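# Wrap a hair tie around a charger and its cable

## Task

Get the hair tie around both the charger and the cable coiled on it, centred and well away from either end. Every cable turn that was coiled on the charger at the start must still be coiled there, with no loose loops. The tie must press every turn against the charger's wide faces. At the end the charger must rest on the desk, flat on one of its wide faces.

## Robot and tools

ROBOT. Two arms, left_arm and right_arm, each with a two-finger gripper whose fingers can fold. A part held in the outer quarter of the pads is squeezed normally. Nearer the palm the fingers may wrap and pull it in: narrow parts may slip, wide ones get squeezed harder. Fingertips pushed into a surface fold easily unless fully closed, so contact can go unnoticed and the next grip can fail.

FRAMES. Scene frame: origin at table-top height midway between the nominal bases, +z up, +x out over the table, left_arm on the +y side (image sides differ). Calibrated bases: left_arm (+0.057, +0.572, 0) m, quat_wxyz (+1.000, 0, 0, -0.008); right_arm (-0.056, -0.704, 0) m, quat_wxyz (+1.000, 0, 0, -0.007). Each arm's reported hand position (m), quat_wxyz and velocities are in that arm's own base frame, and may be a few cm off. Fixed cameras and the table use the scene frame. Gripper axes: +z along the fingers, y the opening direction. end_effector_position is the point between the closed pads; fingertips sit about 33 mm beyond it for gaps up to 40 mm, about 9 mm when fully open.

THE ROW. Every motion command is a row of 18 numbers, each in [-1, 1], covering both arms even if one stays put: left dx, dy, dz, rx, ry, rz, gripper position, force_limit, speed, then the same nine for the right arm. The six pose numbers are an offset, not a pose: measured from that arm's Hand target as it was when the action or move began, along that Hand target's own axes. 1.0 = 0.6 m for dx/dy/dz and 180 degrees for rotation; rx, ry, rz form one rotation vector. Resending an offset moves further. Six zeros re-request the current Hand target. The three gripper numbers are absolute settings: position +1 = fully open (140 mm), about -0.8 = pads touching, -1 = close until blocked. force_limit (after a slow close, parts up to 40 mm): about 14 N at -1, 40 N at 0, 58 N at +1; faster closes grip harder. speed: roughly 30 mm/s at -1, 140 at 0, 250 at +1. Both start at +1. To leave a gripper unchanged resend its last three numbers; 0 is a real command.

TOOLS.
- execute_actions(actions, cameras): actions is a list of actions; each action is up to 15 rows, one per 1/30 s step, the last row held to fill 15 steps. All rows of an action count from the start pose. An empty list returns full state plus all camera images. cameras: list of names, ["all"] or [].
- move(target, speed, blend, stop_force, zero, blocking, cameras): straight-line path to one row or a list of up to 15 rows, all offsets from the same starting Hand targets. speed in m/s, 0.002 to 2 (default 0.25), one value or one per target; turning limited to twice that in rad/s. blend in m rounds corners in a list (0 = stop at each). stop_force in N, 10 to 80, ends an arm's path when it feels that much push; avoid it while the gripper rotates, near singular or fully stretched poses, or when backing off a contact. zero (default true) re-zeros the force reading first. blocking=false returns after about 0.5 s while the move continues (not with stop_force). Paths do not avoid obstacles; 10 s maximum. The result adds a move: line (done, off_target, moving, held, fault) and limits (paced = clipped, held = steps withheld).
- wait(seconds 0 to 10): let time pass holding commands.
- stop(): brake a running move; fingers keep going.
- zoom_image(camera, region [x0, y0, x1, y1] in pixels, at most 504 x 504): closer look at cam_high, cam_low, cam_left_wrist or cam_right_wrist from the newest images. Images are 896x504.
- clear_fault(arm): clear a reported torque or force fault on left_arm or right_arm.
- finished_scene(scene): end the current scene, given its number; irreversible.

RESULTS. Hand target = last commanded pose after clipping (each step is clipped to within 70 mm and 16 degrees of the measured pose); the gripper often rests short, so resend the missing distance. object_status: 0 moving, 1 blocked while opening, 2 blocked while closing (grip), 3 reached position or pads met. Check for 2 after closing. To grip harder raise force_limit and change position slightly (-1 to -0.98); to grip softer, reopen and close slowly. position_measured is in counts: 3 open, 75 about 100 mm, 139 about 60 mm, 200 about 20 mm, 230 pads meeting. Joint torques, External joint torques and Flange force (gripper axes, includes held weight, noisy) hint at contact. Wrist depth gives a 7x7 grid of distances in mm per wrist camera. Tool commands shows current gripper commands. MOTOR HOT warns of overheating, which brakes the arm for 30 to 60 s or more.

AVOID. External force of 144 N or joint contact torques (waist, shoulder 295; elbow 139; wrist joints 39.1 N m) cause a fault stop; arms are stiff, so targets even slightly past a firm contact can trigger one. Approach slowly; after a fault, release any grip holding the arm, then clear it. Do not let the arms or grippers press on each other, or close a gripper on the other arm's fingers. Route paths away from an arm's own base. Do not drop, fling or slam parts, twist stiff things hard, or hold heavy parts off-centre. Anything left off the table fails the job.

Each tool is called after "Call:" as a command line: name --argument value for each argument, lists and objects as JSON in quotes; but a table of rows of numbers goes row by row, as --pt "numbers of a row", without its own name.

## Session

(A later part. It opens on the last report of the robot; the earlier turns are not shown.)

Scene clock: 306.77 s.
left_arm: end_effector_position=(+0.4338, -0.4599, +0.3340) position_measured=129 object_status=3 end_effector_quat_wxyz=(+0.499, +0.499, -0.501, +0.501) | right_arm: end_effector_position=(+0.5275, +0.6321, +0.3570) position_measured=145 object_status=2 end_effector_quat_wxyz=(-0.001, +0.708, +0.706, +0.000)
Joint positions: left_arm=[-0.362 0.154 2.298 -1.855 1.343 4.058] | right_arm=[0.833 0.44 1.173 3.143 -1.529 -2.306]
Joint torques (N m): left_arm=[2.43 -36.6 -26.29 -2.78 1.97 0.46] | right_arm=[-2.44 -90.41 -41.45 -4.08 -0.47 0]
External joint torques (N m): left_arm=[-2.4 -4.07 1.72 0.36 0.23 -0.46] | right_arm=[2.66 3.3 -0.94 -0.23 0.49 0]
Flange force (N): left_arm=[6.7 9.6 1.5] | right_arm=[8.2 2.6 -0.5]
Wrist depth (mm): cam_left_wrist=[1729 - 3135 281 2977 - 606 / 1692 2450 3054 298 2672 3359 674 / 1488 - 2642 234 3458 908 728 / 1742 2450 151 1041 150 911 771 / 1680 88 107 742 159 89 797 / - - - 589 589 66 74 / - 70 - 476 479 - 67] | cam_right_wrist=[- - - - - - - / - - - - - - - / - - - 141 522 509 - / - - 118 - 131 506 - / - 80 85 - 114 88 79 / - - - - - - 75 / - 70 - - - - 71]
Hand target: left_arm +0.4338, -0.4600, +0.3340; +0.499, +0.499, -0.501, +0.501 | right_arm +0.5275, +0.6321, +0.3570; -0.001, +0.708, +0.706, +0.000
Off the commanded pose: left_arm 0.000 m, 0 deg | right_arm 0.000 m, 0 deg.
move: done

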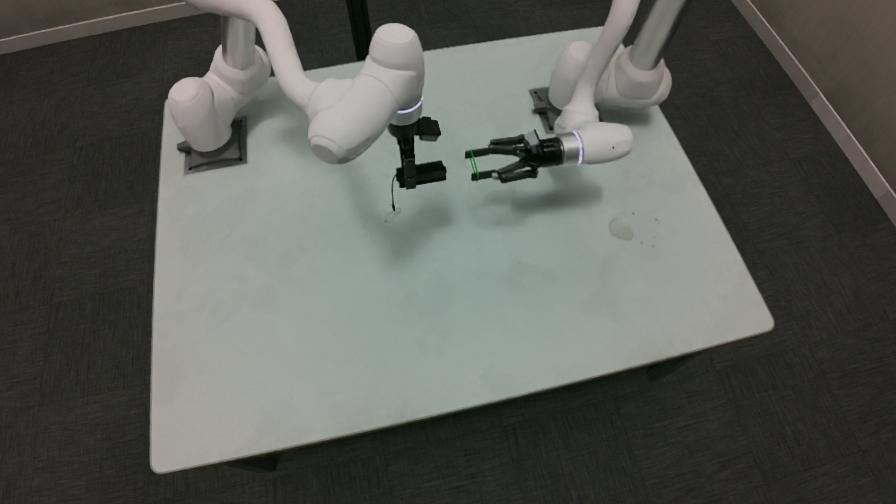

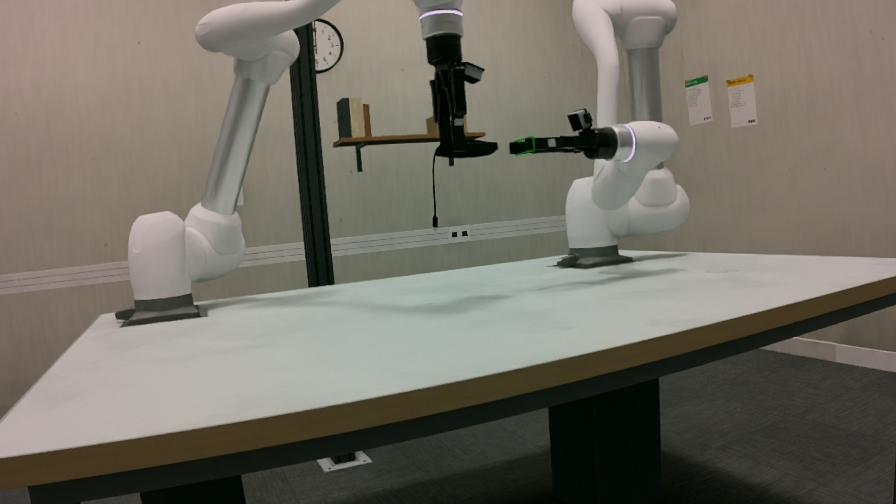

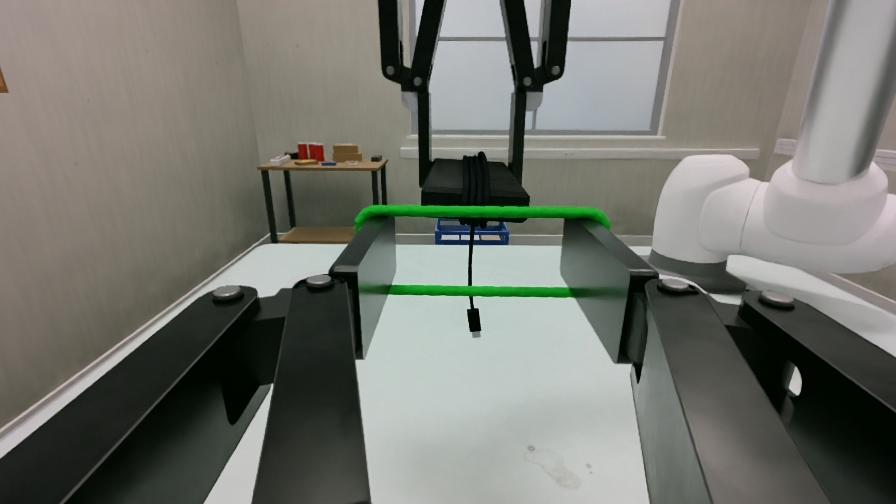

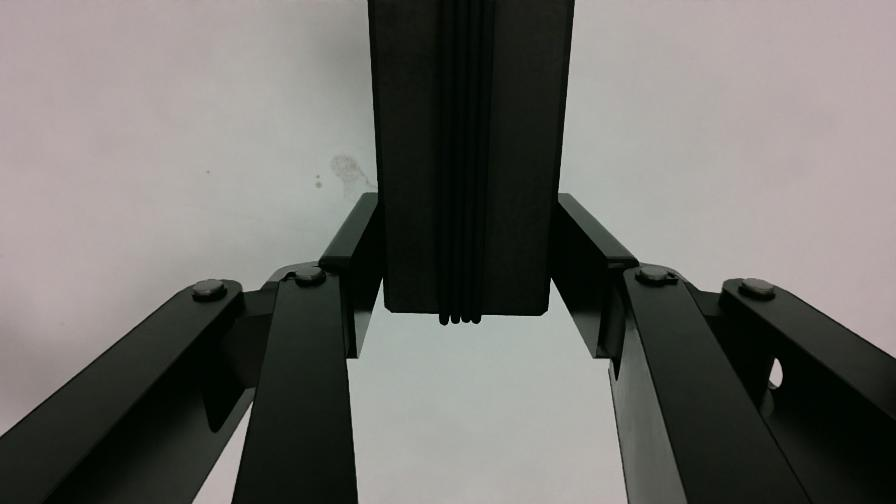

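Call:
move --target '[0.0067,-0.001,0.04,-0.009,0,0.017,0,0,-1,0,0,0,0,0,0,-1,0.1,-1]' --speed 0.1 --cameras '["cam_left_wrist","cam_right_wrist"]'

Call:
zoom_image --camera "cam_left_wrist" --region '[348, 120, 608, 310]'

Scene clock: 334.97 s.
left_arm: end_effector_position=(+0.4344, -0.4839, +0.3380) position_measured=129 object_status=3 end_effector_quat_wxyz=(+0.493, +0.479, -0.521, +0.507) | right_arm: end_effector_position=(+0.5275, +0.6321, +0.3570) position_measured=145 object_status=2 end_effector_quat_wxyz=(-0.001, +0.708, +0.706, +0.000)
Joint positions: left_arm=[-0.403 0.17 2.265 -1.861 1.331 4.097] | right_arm=[0.833 0.44 1.173 3.143 -1.529 -2.306]
Joint torques (N m): left_arm=[2.38 -39.48 -26.66 -2.78 1.99 0.3] | right_arm=[-2.37 -90.88 -41.26 -4.14 -0.42 0]
External joint torques (N m): left_arm=[-2.49 -3.35 1.58 0.3 0.19 -0.3] | right_arm=[2.48 4.1 -1 -0.16 0.45 0]
Flange force (N): left_arm=[5.4 8.2 2.0] | right_arm=[9.2 3.8 -0.6]
Wrist depth (mm): cam_left_wrist=[1960 2328 - 250 263 - 605 / 1823 2529 3221 265 2868 3312 657 / 1823 2450 3510 275 284 865 715 / 1668 1742 143 992 150 911 805 / 1611 88 107 742 159 89 739 / - - - 600 592 66 74 / - 70 - 485 480 - 67] | cam_right_wrist=[- - - - - - - / - - - - 464 - - / - - - 142 - - 502 / - - 118 - 119 - - / - 80 85 - 115 88 79 / - - - 561 - - 75 / - 70 - - - - 71]
Hand target: left_arm +0.4344, -0.4840, +0.3380; +0.493, +0.479, -0.521, +0.507 | right_arm +0.5275, +0.6321, +0.3570; -0.001, +0.708, +0.706, +0.000
Off the commanded pose: left_arm 0.000 m, 0 deg | right_arm 0.000 m, 0 deg.
move: done
Images, in order (width x height): cam_left_wrist 896x504, cam_right_wrist 896x504.

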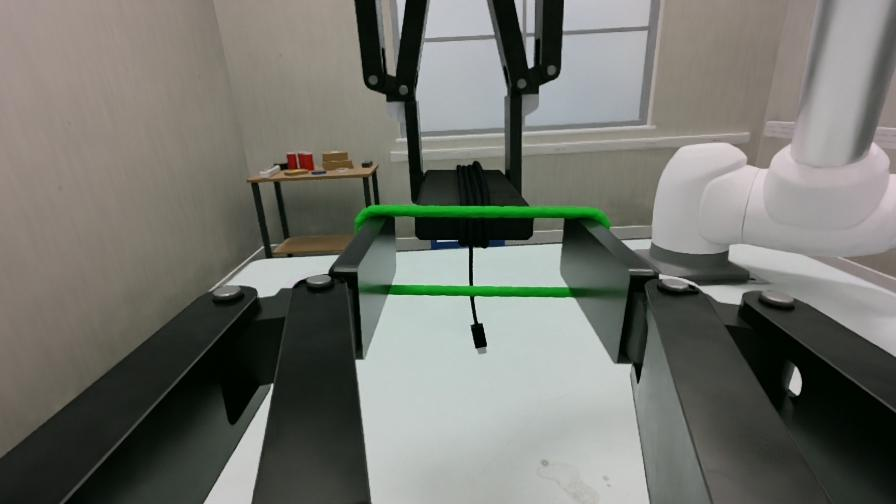

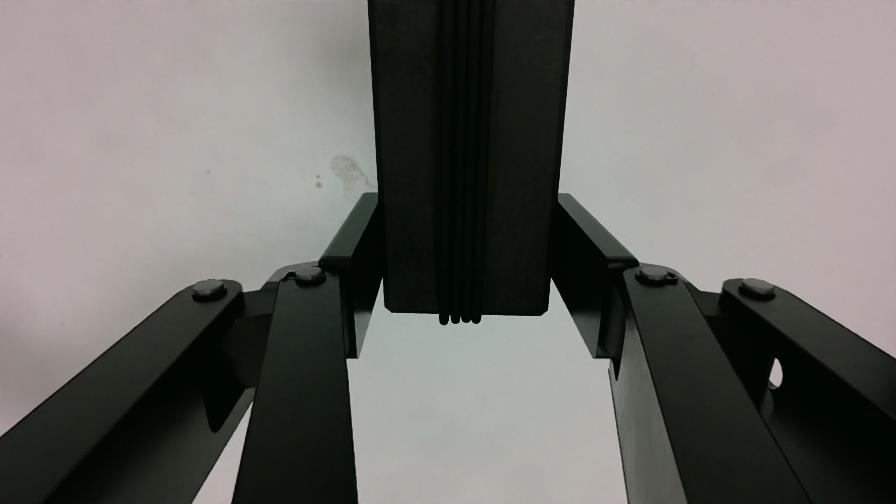

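Scaled by 1.938 from the camera's 896x504 image, which has a finer 1280x720 frame.

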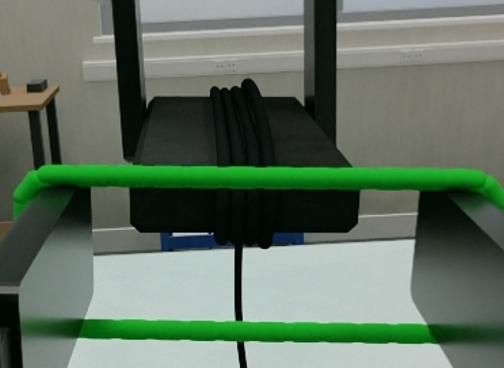

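Call:
move --target '[0.004,0,0.035,0,0,0,0,0,-1,0,0,0,0,0,0,-1,0.1,-1]' --speed 0.06 --cameras '["cam_left_wrist","cam_right_wrist"]'

Call:
zoom_image --camera "cam_left_wrist" --region '[348, 120, 608, 310]'

Call:
zoom_image --camera "cam_right_wrist" --region '[318, 0, 618, 140]'

Scene clock: 349.03 s.
left_arm: end_effector_position=(+0.4336, -0.5049, +0.3404) position_measured=129 object_status=3 end_effector_quat_wxyz=(+0.493, +0.479, -0.521, +0.507) | right_arm: end_effector_position=(+0.5275, +0.6321, +0.3570) position_measured=145 object_status=2 end_effector_quat_wxyz=(-0.001, +0.708, +0.706, +0.000)
Joint positions: left_arm=[-0.444 0.175 2.252 -1.892 1.302 4.097] | right_arm=[0.833 0.44 1.173 3.143 -1.529 -2.306]
Joint torques (N m): left_arm=[3.08 -40.82 -27.24 -3.01 1.99 0.44] | right_arm=[-2.41 -90.39 -41.31 -4.13 -0.39 -0.05]
External joint torques (N m): left_arm=[-2.87 -3.12 1.64 0.46 0.18 -0.44] | right_arm=[2.38 4.5 -0.65 -0.14 0.41 0.05]
Flange force (N): left_arm=[5.3 8.2 2.1] | right_arm=[9.1 3.7 0.0]
Wrist depth (mm): cam_left_wrist=[1795 2328 242 239 3094 3054 581 / 1837 - 3221 255 3618 - 662 / 1768 2584 3458 254 262 852 694 / 1692 2529 143 191 150 884 766 / 1633 88 107 749 159 89 88 / - - - 606 600 66 73 / - 70 - 487 479 - 67] | cam_right_wrist=[- - - 132 - - - / 472 - - 138 - - - / - - 493 143 - - - / - - 118 - 118 - 522 / - 80 85 - 114 88 80 / - - - - - - 75 / - 70 - - - - 71]
Hand target: left_arm +0.4336, -0.5050, +0.3404; +0.493, +0.479, -0.521, +0.507 | right_arm +0.5275, +0.6321, +0.3570; -0.001, +0.708, +0.706, +0.000
Off the commanded pose: left_arm 0.000 m, 0 deg | right_arm 0.000 m, 0 deg.
move: done
Images, in order (width x height): cam_left_wrist 896x504, cam_right_wrist 896x504.

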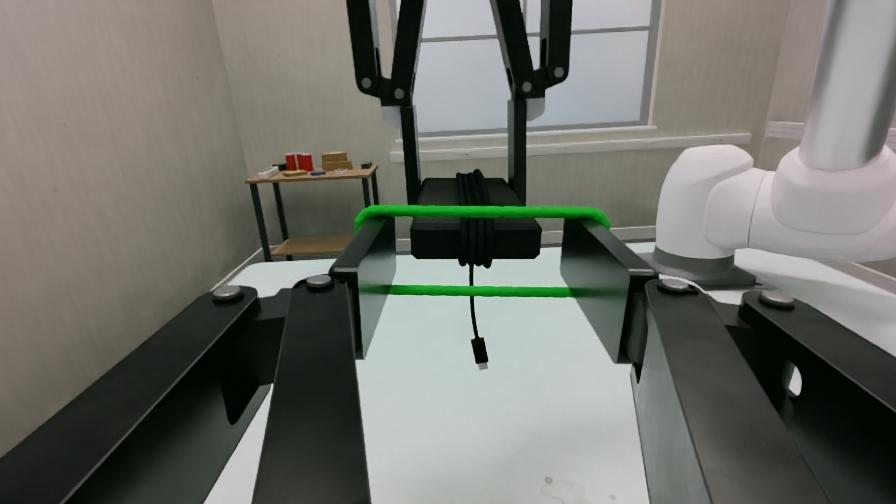

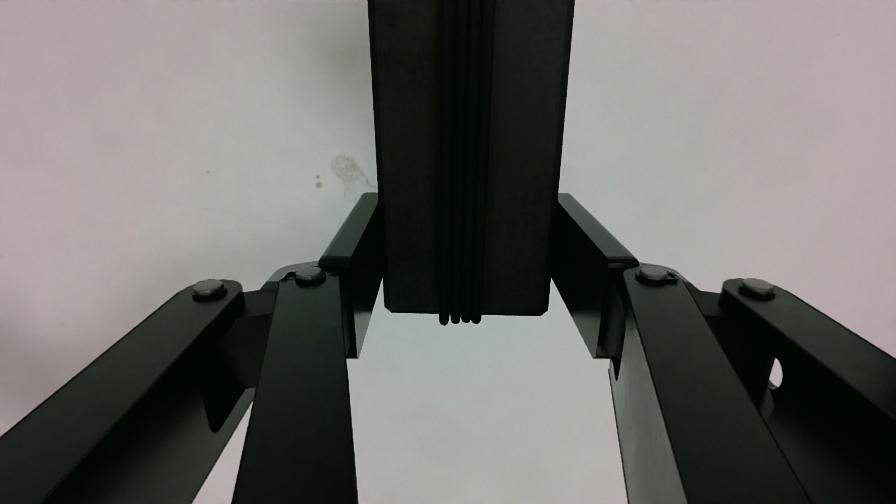

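Scaled by 1.938 from the camera's 896x504 image, which has a finer 1280x720 frame.

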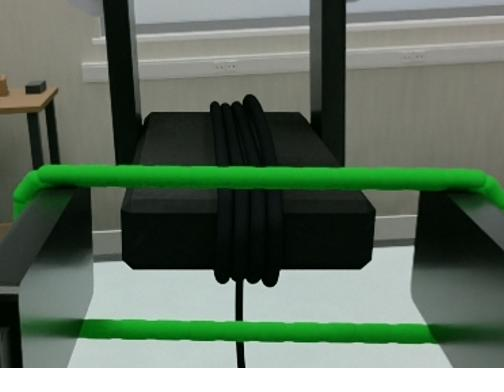

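Scaled by 1.680 from the camera's 896x504 image, which has a finer 1280x720 frame.

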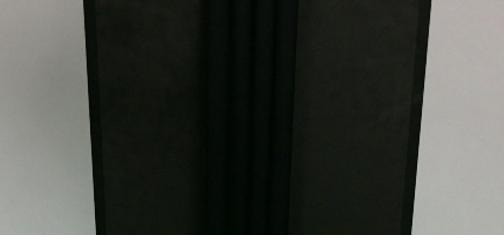

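Call:
move --target '[-0.0067,0.001,0.03,0,0,0,0,0,-1,0,0,0,0,0,0,-1,0.1,-1]' --speed 0.06 --cameras '["cam_left_wrist","cam_right_wrist","cam_low"]'

Call:
zoom_image --camera "cam_left_wrist" --region '[348, 150, 608, 340]'

Call:
zoom_image --camera "cam_low" --region '[420, 110, 580, 210]'

Scene clock: 362.83 s.
left_arm: end_effector_position=(+0.4327, -0.5229, +0.3363) position_measured=129 object_status=3 end_effector_quat_wxyz=(+0.493, +0.479, -0.521, +0.507) | right_arm: end_effector_position=(+0.5275, +0.6321, +0.3570) position_measured=145 object_status=2 end_effector_quat_wxyz=(-0.001, +0.708, +0.706, +0.000)
Joint positions: left_arm=[-0.479 0.19 2.244 -1.922 1.283 4.112] | right_arm=[0.833 0.44 1.173 3.143 -1.529 -2.306]
Joint torques (N m): left_arm=[2.47 -41.99 -27.45 -2.79 1.98 0.31] | right_arm=[-2.31 -90.67 -41.28 -4.18 -0.4 0]
External joint torques (N m): left_arm=[-2.39 -3.17 2.02 0.21 0.21 -0.31] | right_arm=[2.41 4.16 -0.91 -0.12 0.42 0]
Flange force (N): left_arm=[4.8 8.8 0.9] | right_arm=[9.1 3.8 -0.5]
Wrist depth (mm): cam_left_wrist=[1837 2556 222 227 219 - 584 / 1755 2424 - 3266 3015 2584 630 / 1729 2672 3094 237 3178 831 684 / 1656 2556 151 172 150 881 768 / 1611 88 107 744 150 89 719 / - - - 592 597 66 74 / - 70 - 481 476 - 67] | cam_right_wrist=[- - - - - 452 - / - - - - - - - / - - - 141 - - 514 / 519 - 108 - 131 - - / - 80 85 - 114 88 79 / - - - - - - 75 / - 70 - - - - 71]
Hand target: left_arm +0.4327, -0.5229, +0.3363; +0.493, +0.479, -0.521, +0.507 | right_arm +0.5275, +0.6321, +0.3570; -0.001, +0.708, +0.706, +0.000
Off the commanded pose: left_arm 0.000 m, 0 deg | right_arm 0.000 m, 0 deg.
move: done
Images, in order (width x height): cam_low 896x504, cam_left_wrist 896x504, cam_right_wrist 896x504.

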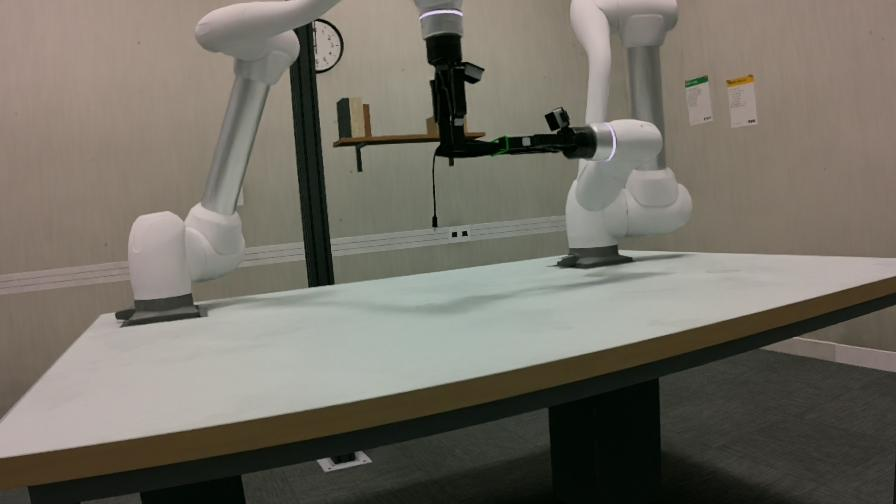

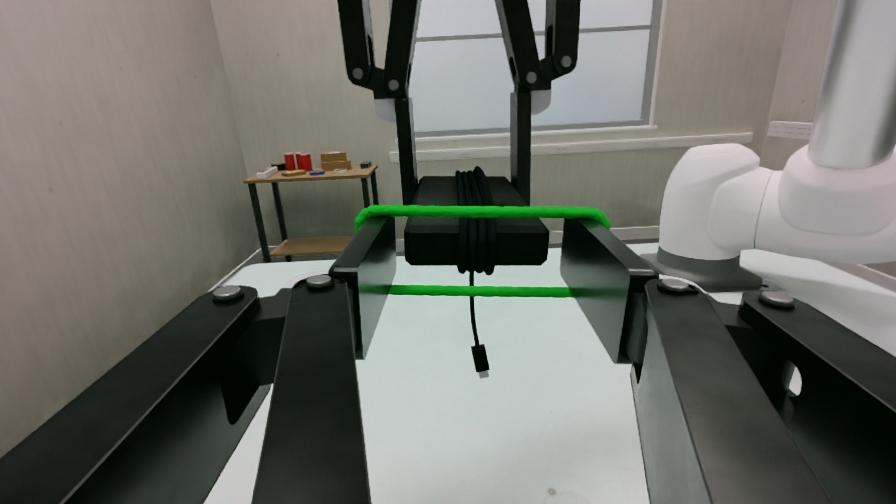

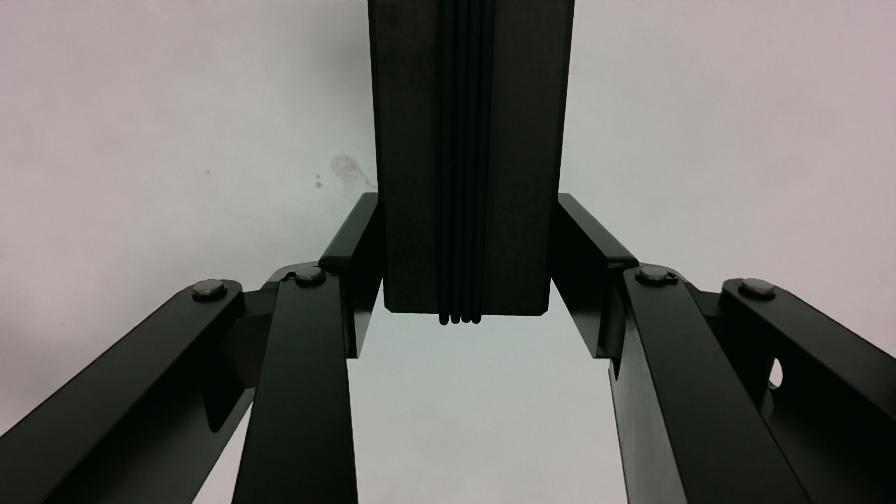

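Scaled by 1.938 from the camera's 896x504 image, which has a finer 1280x720 frame.

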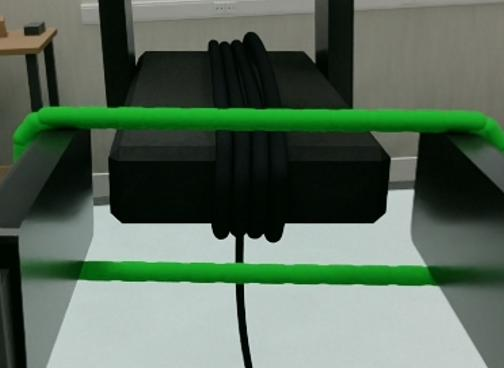

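Scaled by 3.150 from the camera's 896x504 image, which has a finer 1280x720 frame.

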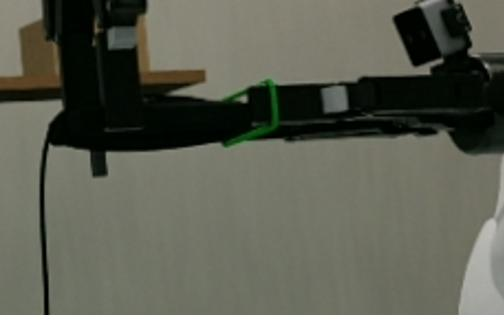

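Call:
move --target '[-0.0017,0,0.06,0,0,0,0,0,-1,0,0,0,0,0,0,-1,0.1,-1]' --speed 0.04 --cameras '["cam_left_wrist","cam_right_wrist","cam_low"]'

Call:
zoom_image --camera "cam_left_wrist" --region '[348, 150, 608, 340]'

Call:
zoom_image --camera "cam_low" --region '[420, 110, 580, 210]'

Scene clock: 382.77 s.
left_arm: end_effector_position=(+0.4318, -0.5589, +0.3353) position_measured=129 object_status=3 end_effector_quat_wxyz=(+0.493, +0.479, -0.521, +0.507) | right_arm: end_effector_position=(+0.5275, +0.6321, +0.3570) position_measured=145 object_status=2 end_effector_quat_wxyz=(-0.001, +0.708, +0.706, +0.000)
Joint positions: left_arm=[-0.544 0.211 2.219 -1.976 1.242 4.124] | right_arm=[0.833 0.44 1.173 3.143 -1.529 -2.306]
Joint torques (N m): left_arm=[1.97 -44.55 -27.9 -3.11 2.21 0.43] | right_arm=[-2.2 -90.29 -41.27 -4.2 -0.3 0]
External joint torques (N m): left_arm=[-1.85 -3.45 1.88 0.41 0.02 -0.44] | right_arm=[2.04 3.95 -0.82 -0.09 0.33 0]
Flange force (N): left_arm=[5.7 8.0 -0.9] | right_arm=[8.4 3.7 -0.5]
Wrist depth (mm): cam_left_wrist=[1755 2063 189 2799 189 - 559 / 1742 2475 - - 213 - 605 / 1704 2833 3135 209 3178 822 670 / 1742 2642 143 137 137 843 715 / 1633 88 107 735 139 89 692 / - - - 592 584 66 74 / - 70 - 478 470 - 67] | cam_right_wrist=[- - 136 133 126 - - / - - - 136 - - - / - - 503 143 - - - / - - 143 - 119 532 - / - 80 85 - 115 88 79 / - - - - - - 75 / - 70 - - - - 71]
Hand target: left_arm +0.4318, -0.5589, +0.3353; +0.493, +0.479, -0.521, +0.507 | right_arm +0.5275, +0.6321, +0.3570; -0.001, +0.708, +0.706, +0.000
Off the commanded pose: left_arm 0.000 m, 0 deg | right_arm 0.000 m, 0 deg.
move: done
Images, in order (width x height): cam_low 896x504, cam_left_wrist 896x504, cam_right_wrist 896x504.

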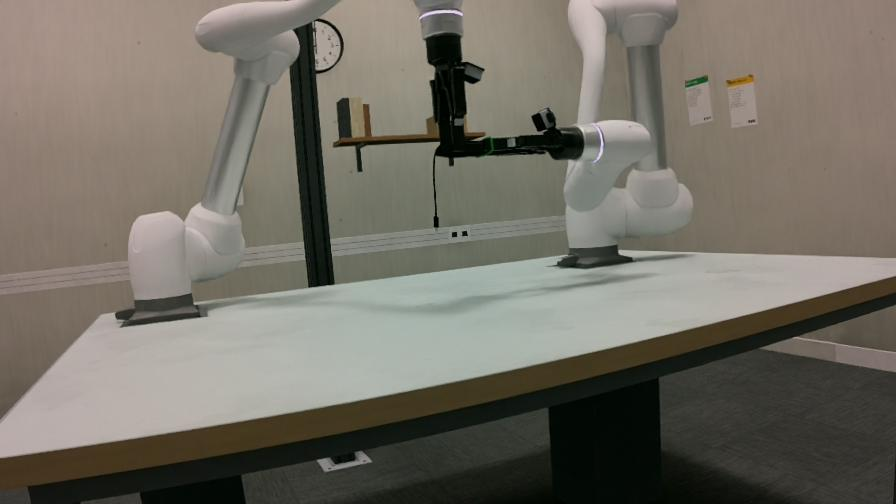

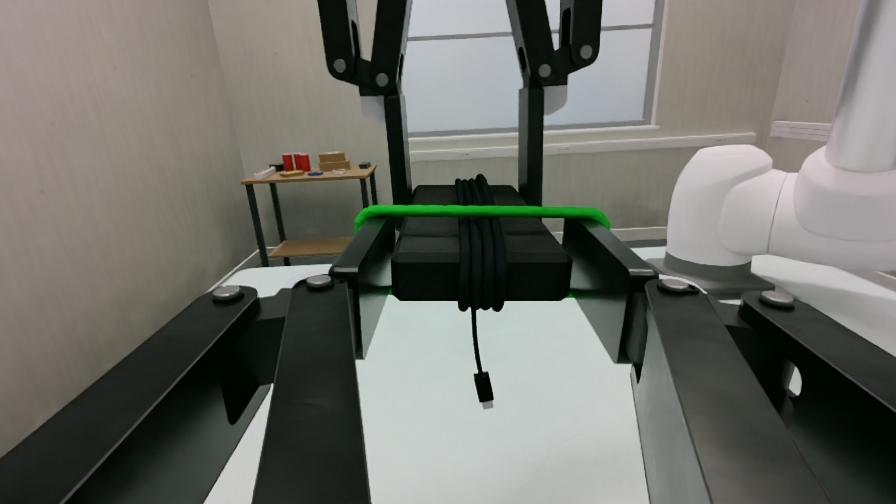

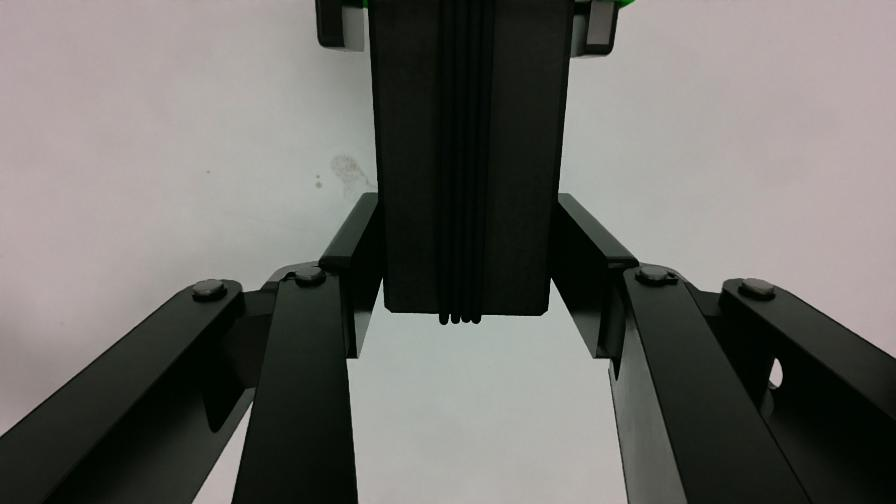

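Scaled by 1.938 from the camera's 896x504 image, which has a finer 1280x720 frame.

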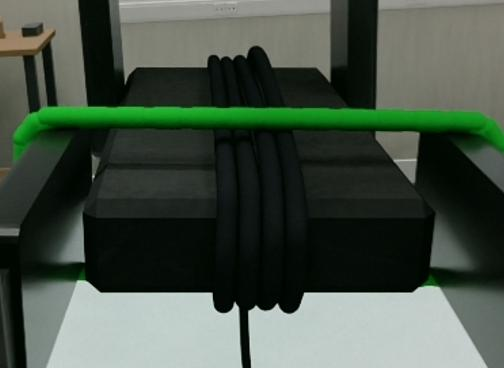

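Scaled by 3.150 from the camera's 896x504 image, which has a finer 1280x720 frame.

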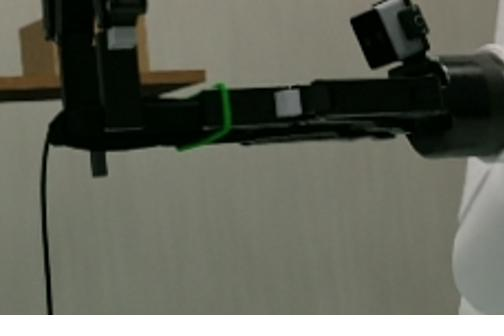

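Call:
move --target '[0,0,0.063,0,0,0,0,0,-1,0,0,0,0,0,0,-1,0.1,-1]' --speed 0.04 --cameras '["cam_left_wrist","cam_right_wrist","cam_low"]'

Call:
zoom_image --camera "cam_left_wrist" --region '[348, 150, 608, 340]'

Call:
zoom_image --camera "cam_low" --region '[420, 110, 580, 210]'

Scene clock: 393.27 s.
left_arm: end_effector_position=(+0.4307, -0.5967, +0.3352) position_measured=129 object_status=3 end_effector_quat_wxyz=(+0.493, +0.479, -0.521, +0.507) | right_arm: end_effector_position=(+0.5275, +0.6321, +0.3570) position_measured=145 object_status=2 end_effector_quat_wxyz=(-0.001, +0.708, +0.706, +0.000)
Joint positions: left_arm=[-0.608 0.234 2.188 -2.028 1.2 4.135] | right_arm=[0.833 0.44 1.173 3.143 -1.529 -2.306]
Joint torques (N m): left_arm=[1.85 -47.16 -28.51 -3.33 1.99 0.4] | right_arm=[-2.47 -90.27 -41.1 -4.13 -0.36 -0.13]
External joint torques (N m): left_arm=[-1.47 -3.46 2.08 0.54 0.24 -0.41] | right_arm=[2.38 3.43 -1.16 -0.17 0.38 0.13]
Flange force (N): left_arm=[5.2 7.5 -2.8] | right_arm=[8.7 3.3 -1.0]
Wrist depth (mm): cam_left_wrist=[1781 2400 154 3015 155 - 2977 / 1823 2642 163 - 165 5226 2799 / 1729 2475 3221 199 171 763 655 / 1729 2157 128 126 129 797 706 / 1633 87 96 100 102 89 88 / - - - 568 563 66 73 / - 70 - 476 467 - 67] | cam_right_wrist=[- 447 131 - 128 - - / - 461 137 133 132 475 - / - - 152 142 - - - / - - 117 - 118 - - / - 80 85 - 115 89 79 / - - - - - - 75 / - 70 - - - - 71]
Hand target: left_arm +0.4307, -0.5967, +0.3352; +0.493, +0.479, -0.521, +0.507 | right_arm +0.5275, +0.6321, +0.3570; -0.001, +0.708, +0.706, +0.000
Off the commanded pose: left_arm 0.000 m, 0 deg | right_arm 0.000 m, 0 deg.
move: done
Images, in order (width x height): cam_low 896x504, cam_left_wrist 896x504, cam_right_wrist 896x504.

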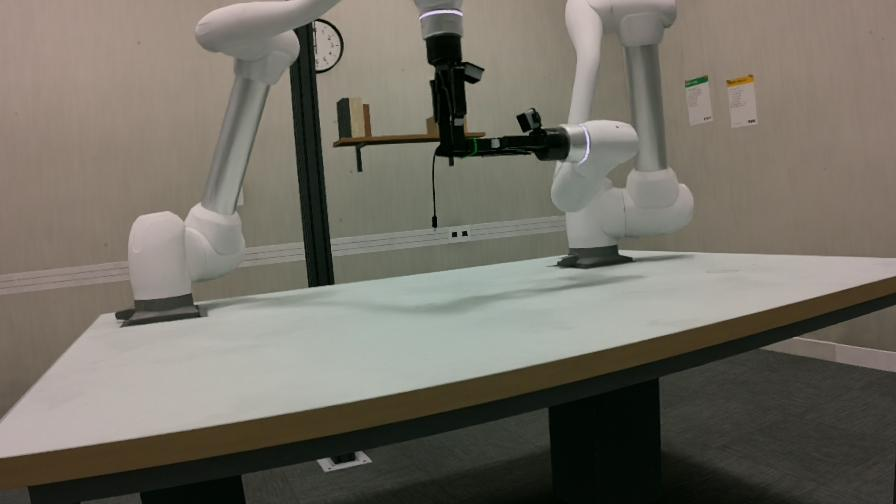

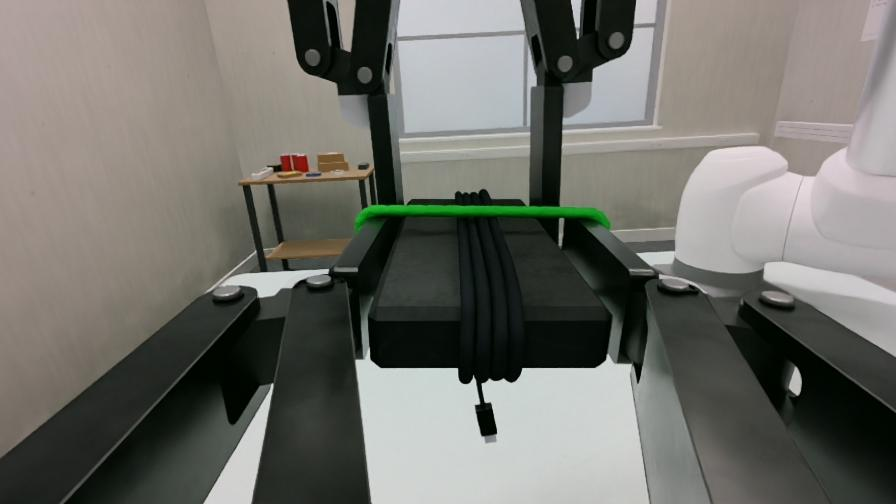

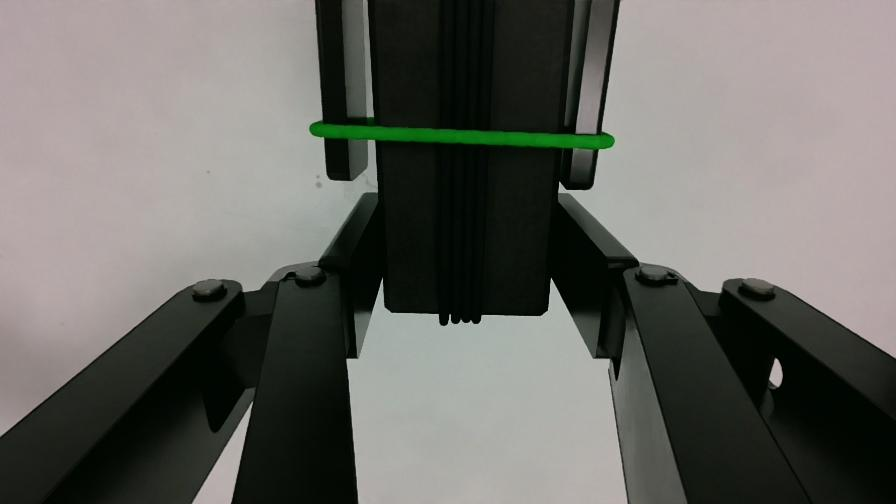

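Scaled by 1.938 from the camera's 896x504 image, which has a finer 1280x720 frame.

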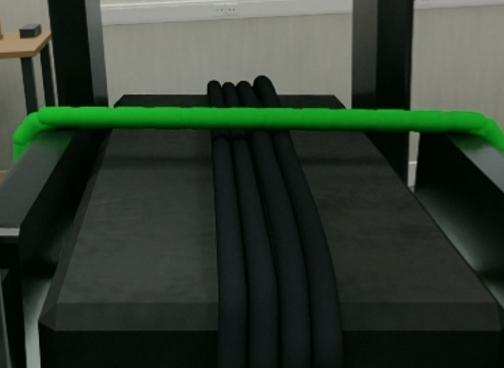

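Scaled by 3.150 from the camera's 896x504 image, which has a finer 1280x720 frame.

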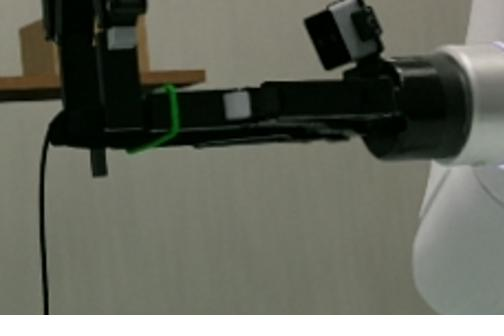

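Call:
move --pt "0 -0.0028 0 0 0 0 0 0 -1 0 0 0 0 0 0 -1 0.1 -1" --pt "0 -0.0028 0 0 0 0 -1 -0.5 -1 0 0 0 0 0 0 -1 0.1 -1" --speed 0.02 --cameras '["cam_left_wrist","cam_right_wrist"]'

Scene clock: 408.40 s.
left_arm: end_effector_position=(+0.4325, -0.5967, +0.3353) position_measured=142 object_status=0 end_effector_quat_wxyz=(+0.493, +0.479, -0.521, +0.507) | right_arm: end_effector_position=(+0.5274, +0.6320, +0.3570) position_measured=145 object_status=2 end_effector_quat_wxyz=(-0.001, +0.708, +0.706, +0.000)
Joint positions: left_arm=[-0.606 0.235 2.185 -2.026 1.201 4.133] | right_arm=[0.833 0.44 1.173 3.143 -1.529 -2.306]
Joint torques (N m): left_arm=[-8.62 -47.97 -26.47 0.41 4.94 0.38] | right_arm=[-4.75 -88.1 -45.51 -5.07 3.99 -0.63]
External joint torques (N m): left_arm=[8.64 -2.86 -0.02 -3.21 -2.7 -0.38] | right_arm=[4.51 1.5 3.3 0.77 -3.96 0.63]
Flange force (N): left_arm=[5.1 -1.9 -8.8] | right_arm=[2.2 -6.3 -1.3]
Wrist depth (mm): cam_left_wrist=[1781 2450 153 174 154 2799 2305 / 1795 2352 2903 2703 178 4437 2584 / 1837 2977 3015 168 3408 774 664 / 1795 - - 135 129 803 713 / 1656 82 89 101 101 88 726 / - 70 - 546 531 66 70 / - 70 - 481 473 - 65] | cam_right_wrist=[- - - - - - 437 / 489 - - - 133 - - / - - 159 143 - - - / - - 142 - 119 - - / - 80 85 - 114 90 79 / - - - - - - 75 / - 70 - - - - 71]
Hand target: left_arm +0.4324, -0.5967, +0.3353; +0.493, +0.479, -0.521, +0.507 | right_arm +0.5275, +0.6321, +0.3570; -0.001, +0.708, +0.706, +0.000
Off the commanded pose: left_arm 0.000 m, 0 deg | right_arm 0.000 m, 0 deg.
move: done
Images, in order (width x height): cam_left_wrist 896x504, cam_right_wrist 896x504.

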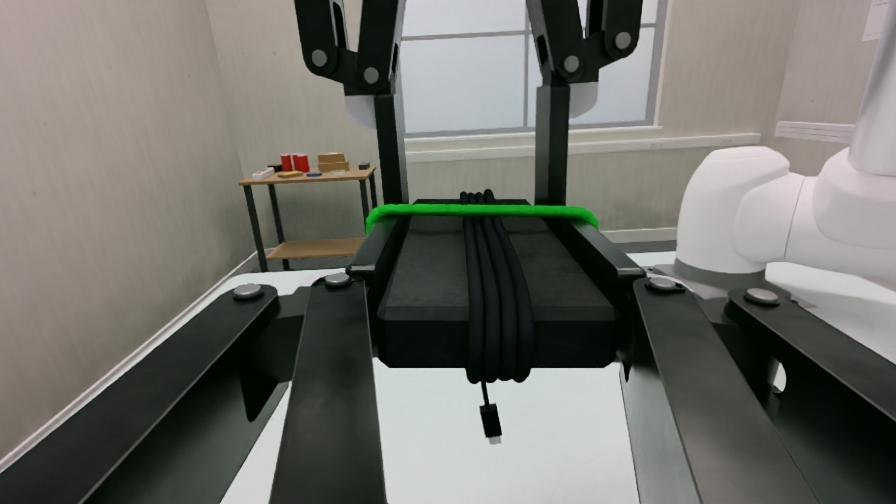

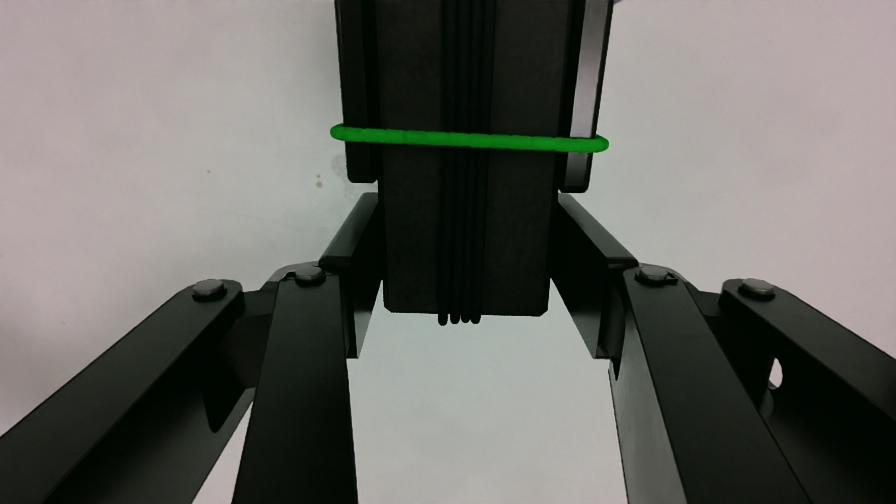

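Call:
move --target '[0,-0.0014,-0.0008,0,0,0,-1,-0.5,-1,0,0,0,0,0,0,-1,0.1,-1]' --speed 0.02

Scene clock: 414.83 s.
left_arm: end_effector_position=(+0.4332, -0.5963, +0.3354) position_measured=142 object_status=2 end_effector_quat_wxyz=(+0.493, +0.479, -0.521, +0.507) | right_arm: end_effector_position=(+0.5275, +0.6322, +0.3570) position_measured=145 object_status=2 end_effector_quat_wxyz=(-0.001, +0.708, +0.706, +0.000)
Joint positions: left_arm=[-0.605 0.236 2.184 -2.024 1.202 4.132] | right_arm=[0.833 0.44 1.173 3.143 -1.528 -2.306]
Joint torques (N m): left_arm=[2.41 -47.31 -27.99 -2.72 2.51 0.47] | right_arm=[-2.71 -91.28 -40.46 -4.41 -0.79 -0.83]
External joint torques (N m): left_arm=[-2.46 -3.6 1.46 -0.09 -0.27 -0.47] | right_arm=[2.44 3.75 -2.07 0.07 0.81 0.83]
Flange force (N): left_arm=[6.0 8.6 0.7] | right_arm=[11.3 4.2 -1.8]
Wrist depth (mm): cam_left_wrist=[1795 - 152 2939 154 - 2734 / 1729 2613 166 2734 164 2734 2703 / 1729 3015 2868 164 188 781 655 / 1668 2475 - 135 129 811 708 / 1656 82 89 102 101 88 728 / - 70 - 563 532 66 70 / - 70 - 477 470 - 65] | cam_right_wrist=[434 - - 131 - - - / - - - 133 - - 461 / - - 485 143 145 - 490 / - - 117 - 119 510 - / - 80 85 - 114 90 79 / - - - - - - 75 / - 70 - - - - 71]
Hand target: left_arm +0.4332, -0.5963, +0.3354; +0.493, +0.479, -0.521, +0.507 | right_arm +0.5275, +0.6321, +0.3570; -0.001, +0.708, +0.706, +0.000
Off the commanded pose: left_arm 0.000 m, 0 deg | right_arm 0.000 m, 0 deg.
move: done

Call:
move --pt "0 0 0 0 0 0 -1 -0.5 -1 0 0 0 0 0 0 0.1 0.4 -1" --pt "0 0 0 0 0 0 -1 -0.5 -1 0 0 -0.25 0 0 0 0.1 0.4 -1" --pt "0 0 0 0 0 0 -1 -0.5 -1 -0.27 -0.2125 -0.105 -0.4547 0.2468 -0.2473 0.1 0.4 -1" --speed '[0.05,0.15,0.3]' --blend '[0,0.03,0]' --cameras '["all"]'

Scene clock: 442.50 s.
left_arm: end_effector_position=(+0.4332, -0.5963, +0.3354) position_measured=142 object_status=2 end_effector_quat_wxyz=(+0.493, +0.479, -0.521, +0.507) | right_arm: end_effector_position=(+0.3997, +0.4704, +0.4201) position_measured=117 object_status=3 end_effector_quat_wxyz=(+0.201, +0.201, +0.678, +0.678)
Joint positions: left_arm=[-0.605 0.236 2.184 -2.024 1.202 4.132] | right_arm=[0.602 -0.265 2.469 2.532 0.73 -2.662]
Joint torques (N m): left_arm=[2.14 -49.3 -29.49 -3.6 2.77 0.46] | right_arm=[-2.6 -12.57 -35.84 -2.03 1.85 0.04]
External joint torques (N m): left_arm=[-2.18 -1.5 2.96 0.79 -0.54 -0.46] | right_arm=[2.53 2.21 -2.17 0.05 0.6 0.01]
Flange force (N): left_arm=[2.8 7.6 -0.6] | right_arm=[0.0 0.0 0.0]
Wrist depth (mm): cam_left_wrist=[1704 - - - 585 428 3054 / 1781 2400 3015 3178 3266 480 692 / 1755 2556 2799 198 3312 797 661 / - 2584 - 136 129 811 670 / 1517 82 89 101 101 88 646 / - 70 - 560 106 66 70 / - 70 - 478 476 - 65] | cam_right_wrist=[- - 372 3054 3018 - - / - - 431 - - 1943 - / - - 401 - 2850 - - / - - 129 2250 160 - - / - 83 111 1958 1943 81 81 / - - 1859 1832 1819 - - / - - 1676 1699 1699 - -]
Hand target: left_arm +0.4332, -0.5963, +0.3354; +0.493, +0.479, -0.521, +0.507 | right_arm +0.3997, +0.4704, +0.4201; +0.201, +0.201, +0.678, +0.678
Off the commanded pose: left_arm 0.000 m, 0 deg | right_arm 0.000 m, 0 deg.
move: done

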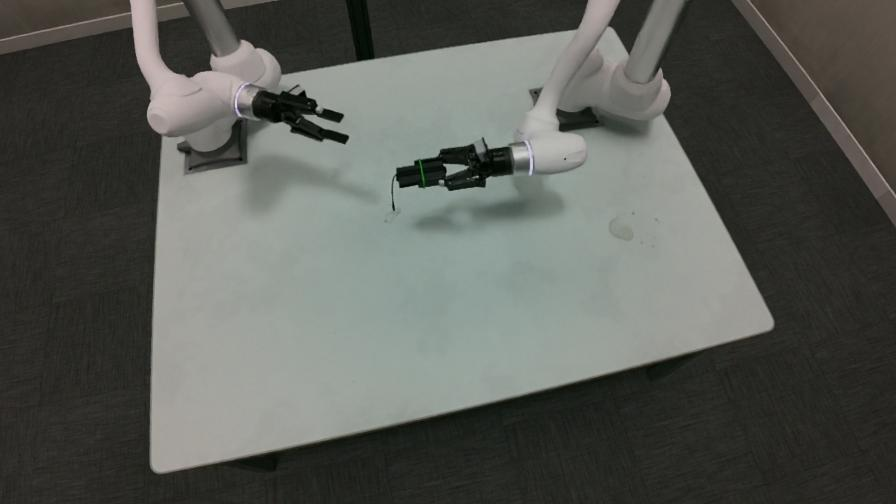

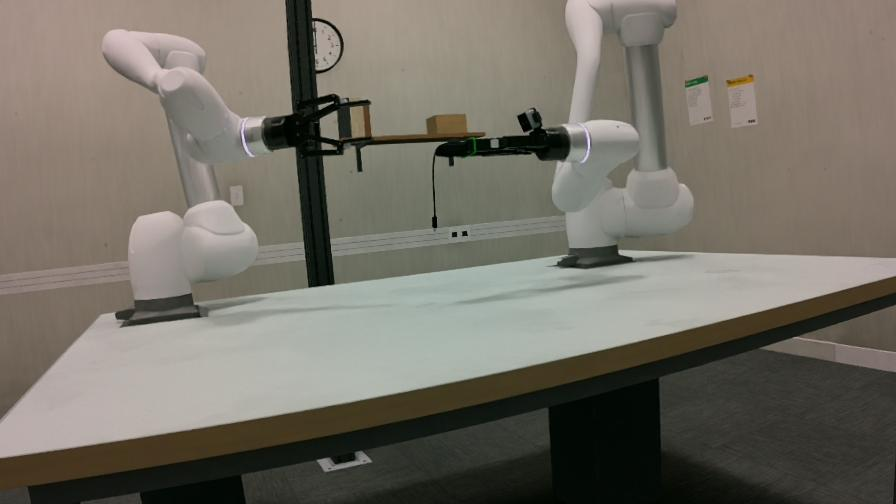

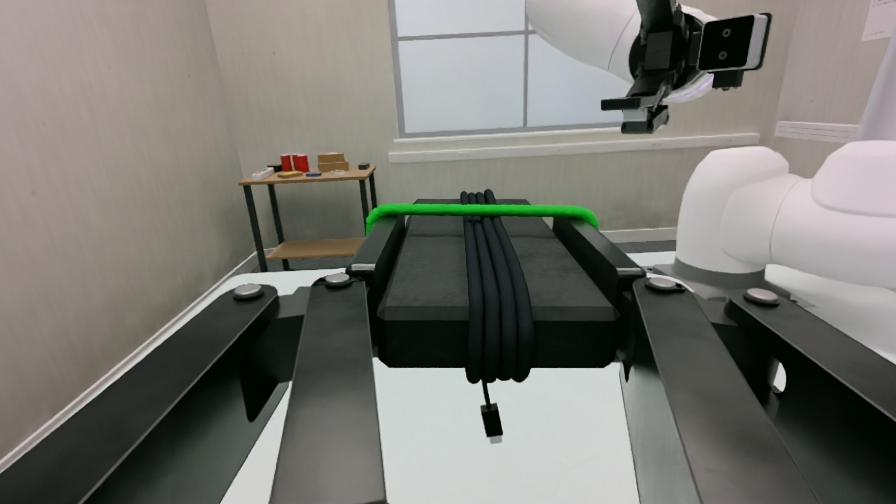

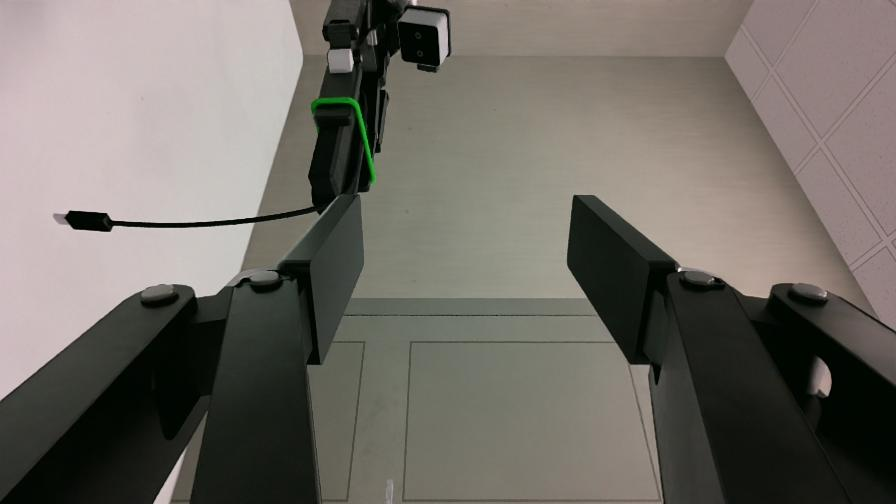

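Call:
move --target '[0,0,0,0,0,0,-1,-0.5,-1,0.0053,-0.145,0.107,0,0,0,0.1,0.4,-1]' --speed 0.2 --cameras '["cam_right_wrist"]'

Call:
zoom_image --camera "cam_right_wrist" --region '[348, 0, 628, 240]'

Scene clock: 448.50 s.
left_arm: end_effector_position=(+0.4332, -0.5963, +0.3354) position_measured=142 object_status=2 end_effector_quat_wxyz=(+0.493, +0.479, -0.521, +0.507) | right_arm: end_effector_position=(+0.4321, +0.5259, +0.3331) position_measured=117 object_status=3 end_effector_quat_wxyz=(+0.201, +0.201, +0.678, +0.678)
Joint positions: left_arm=[-0.605 0.236 2.184 -2.024 1.202 4.132] | right_arm=[0.68 0.008 2.467 2.751 0.942 -2.904]
Joint torques (N m): left_arm=[2.14 -48.96 -29.7 -3.57 2.74 0.4] | right_arm=[-2.53 -30.19 -28.38 -1.7 2.23 -0.06]
External joint torques (N m): left_arm=[-2.09 -1.84 3.18 0.77 -0.5 -0.41] | right_arm=[2.5 -0.62 -1.66 -0.22 0.47 0.11]
Flange force (N): left_arm=[3.0 8.3 -1.2] | right_arm=[5.2 1.7 3.5]
Wrist depth (mm): cam_left_wrist=[1668 2939 3094 3178 603 - 2833 / 1881 2799 3312 2529 553 426 2833 / 1729 2529 2672 3178 377 749 659 / 1692 2502 - 135 138 808 690 / 1644 82 89 102 101 88 715 / - 70 - 565 538 66 70 / - 70 - 477 480 - 65] | cam_right_wrist=[397 - - 302 - - - / 418 - - 280 3128 - - / - - 2085 - - - - / - - 129 2137 160 - - / - 83 1832 1988 1929 81 81 / - - 1781 1794 1757 - - / - - - 1603 1623 - -]
Hand target: left_arm +0.4332, -0.5963, +0.3354; +0.493, +0.479, -0.521, +0.507 | right_arm +0.4321, +0.5259, +0.3331; +0.201, +0.201, +0.678, +0.678
Off the commanded pose: left_arm 0.000 m, 0 deg | right_arm 0.000 m, 0 deg.
move: done
Images, in order (width x height): cam_right_wrist 896x504.

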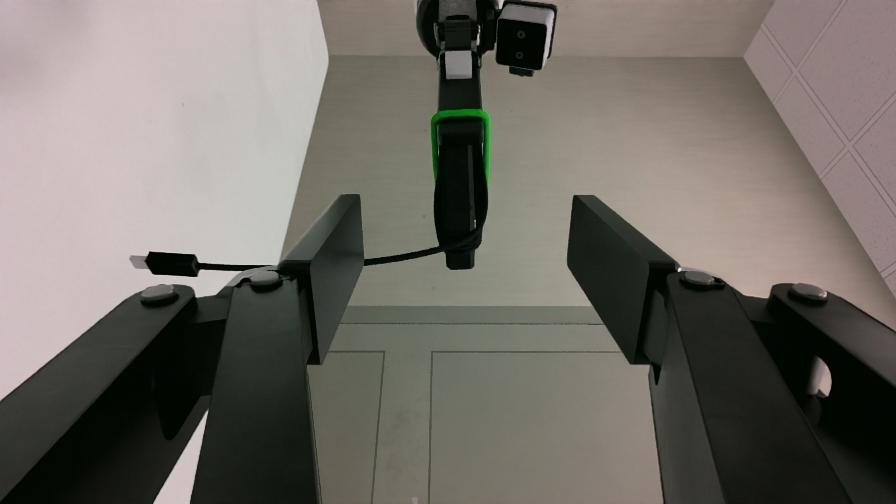

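Scaled by 1.800 from the camera's 896x504 image, which has a finer 1280x720 frame.

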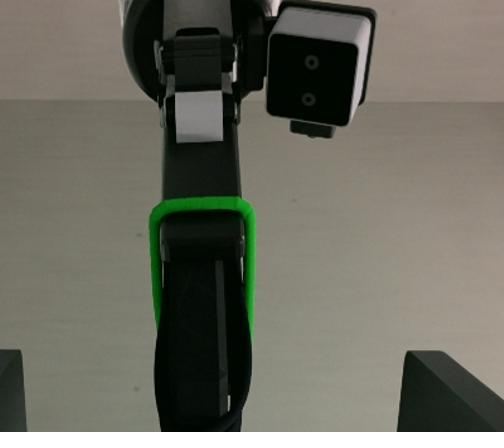

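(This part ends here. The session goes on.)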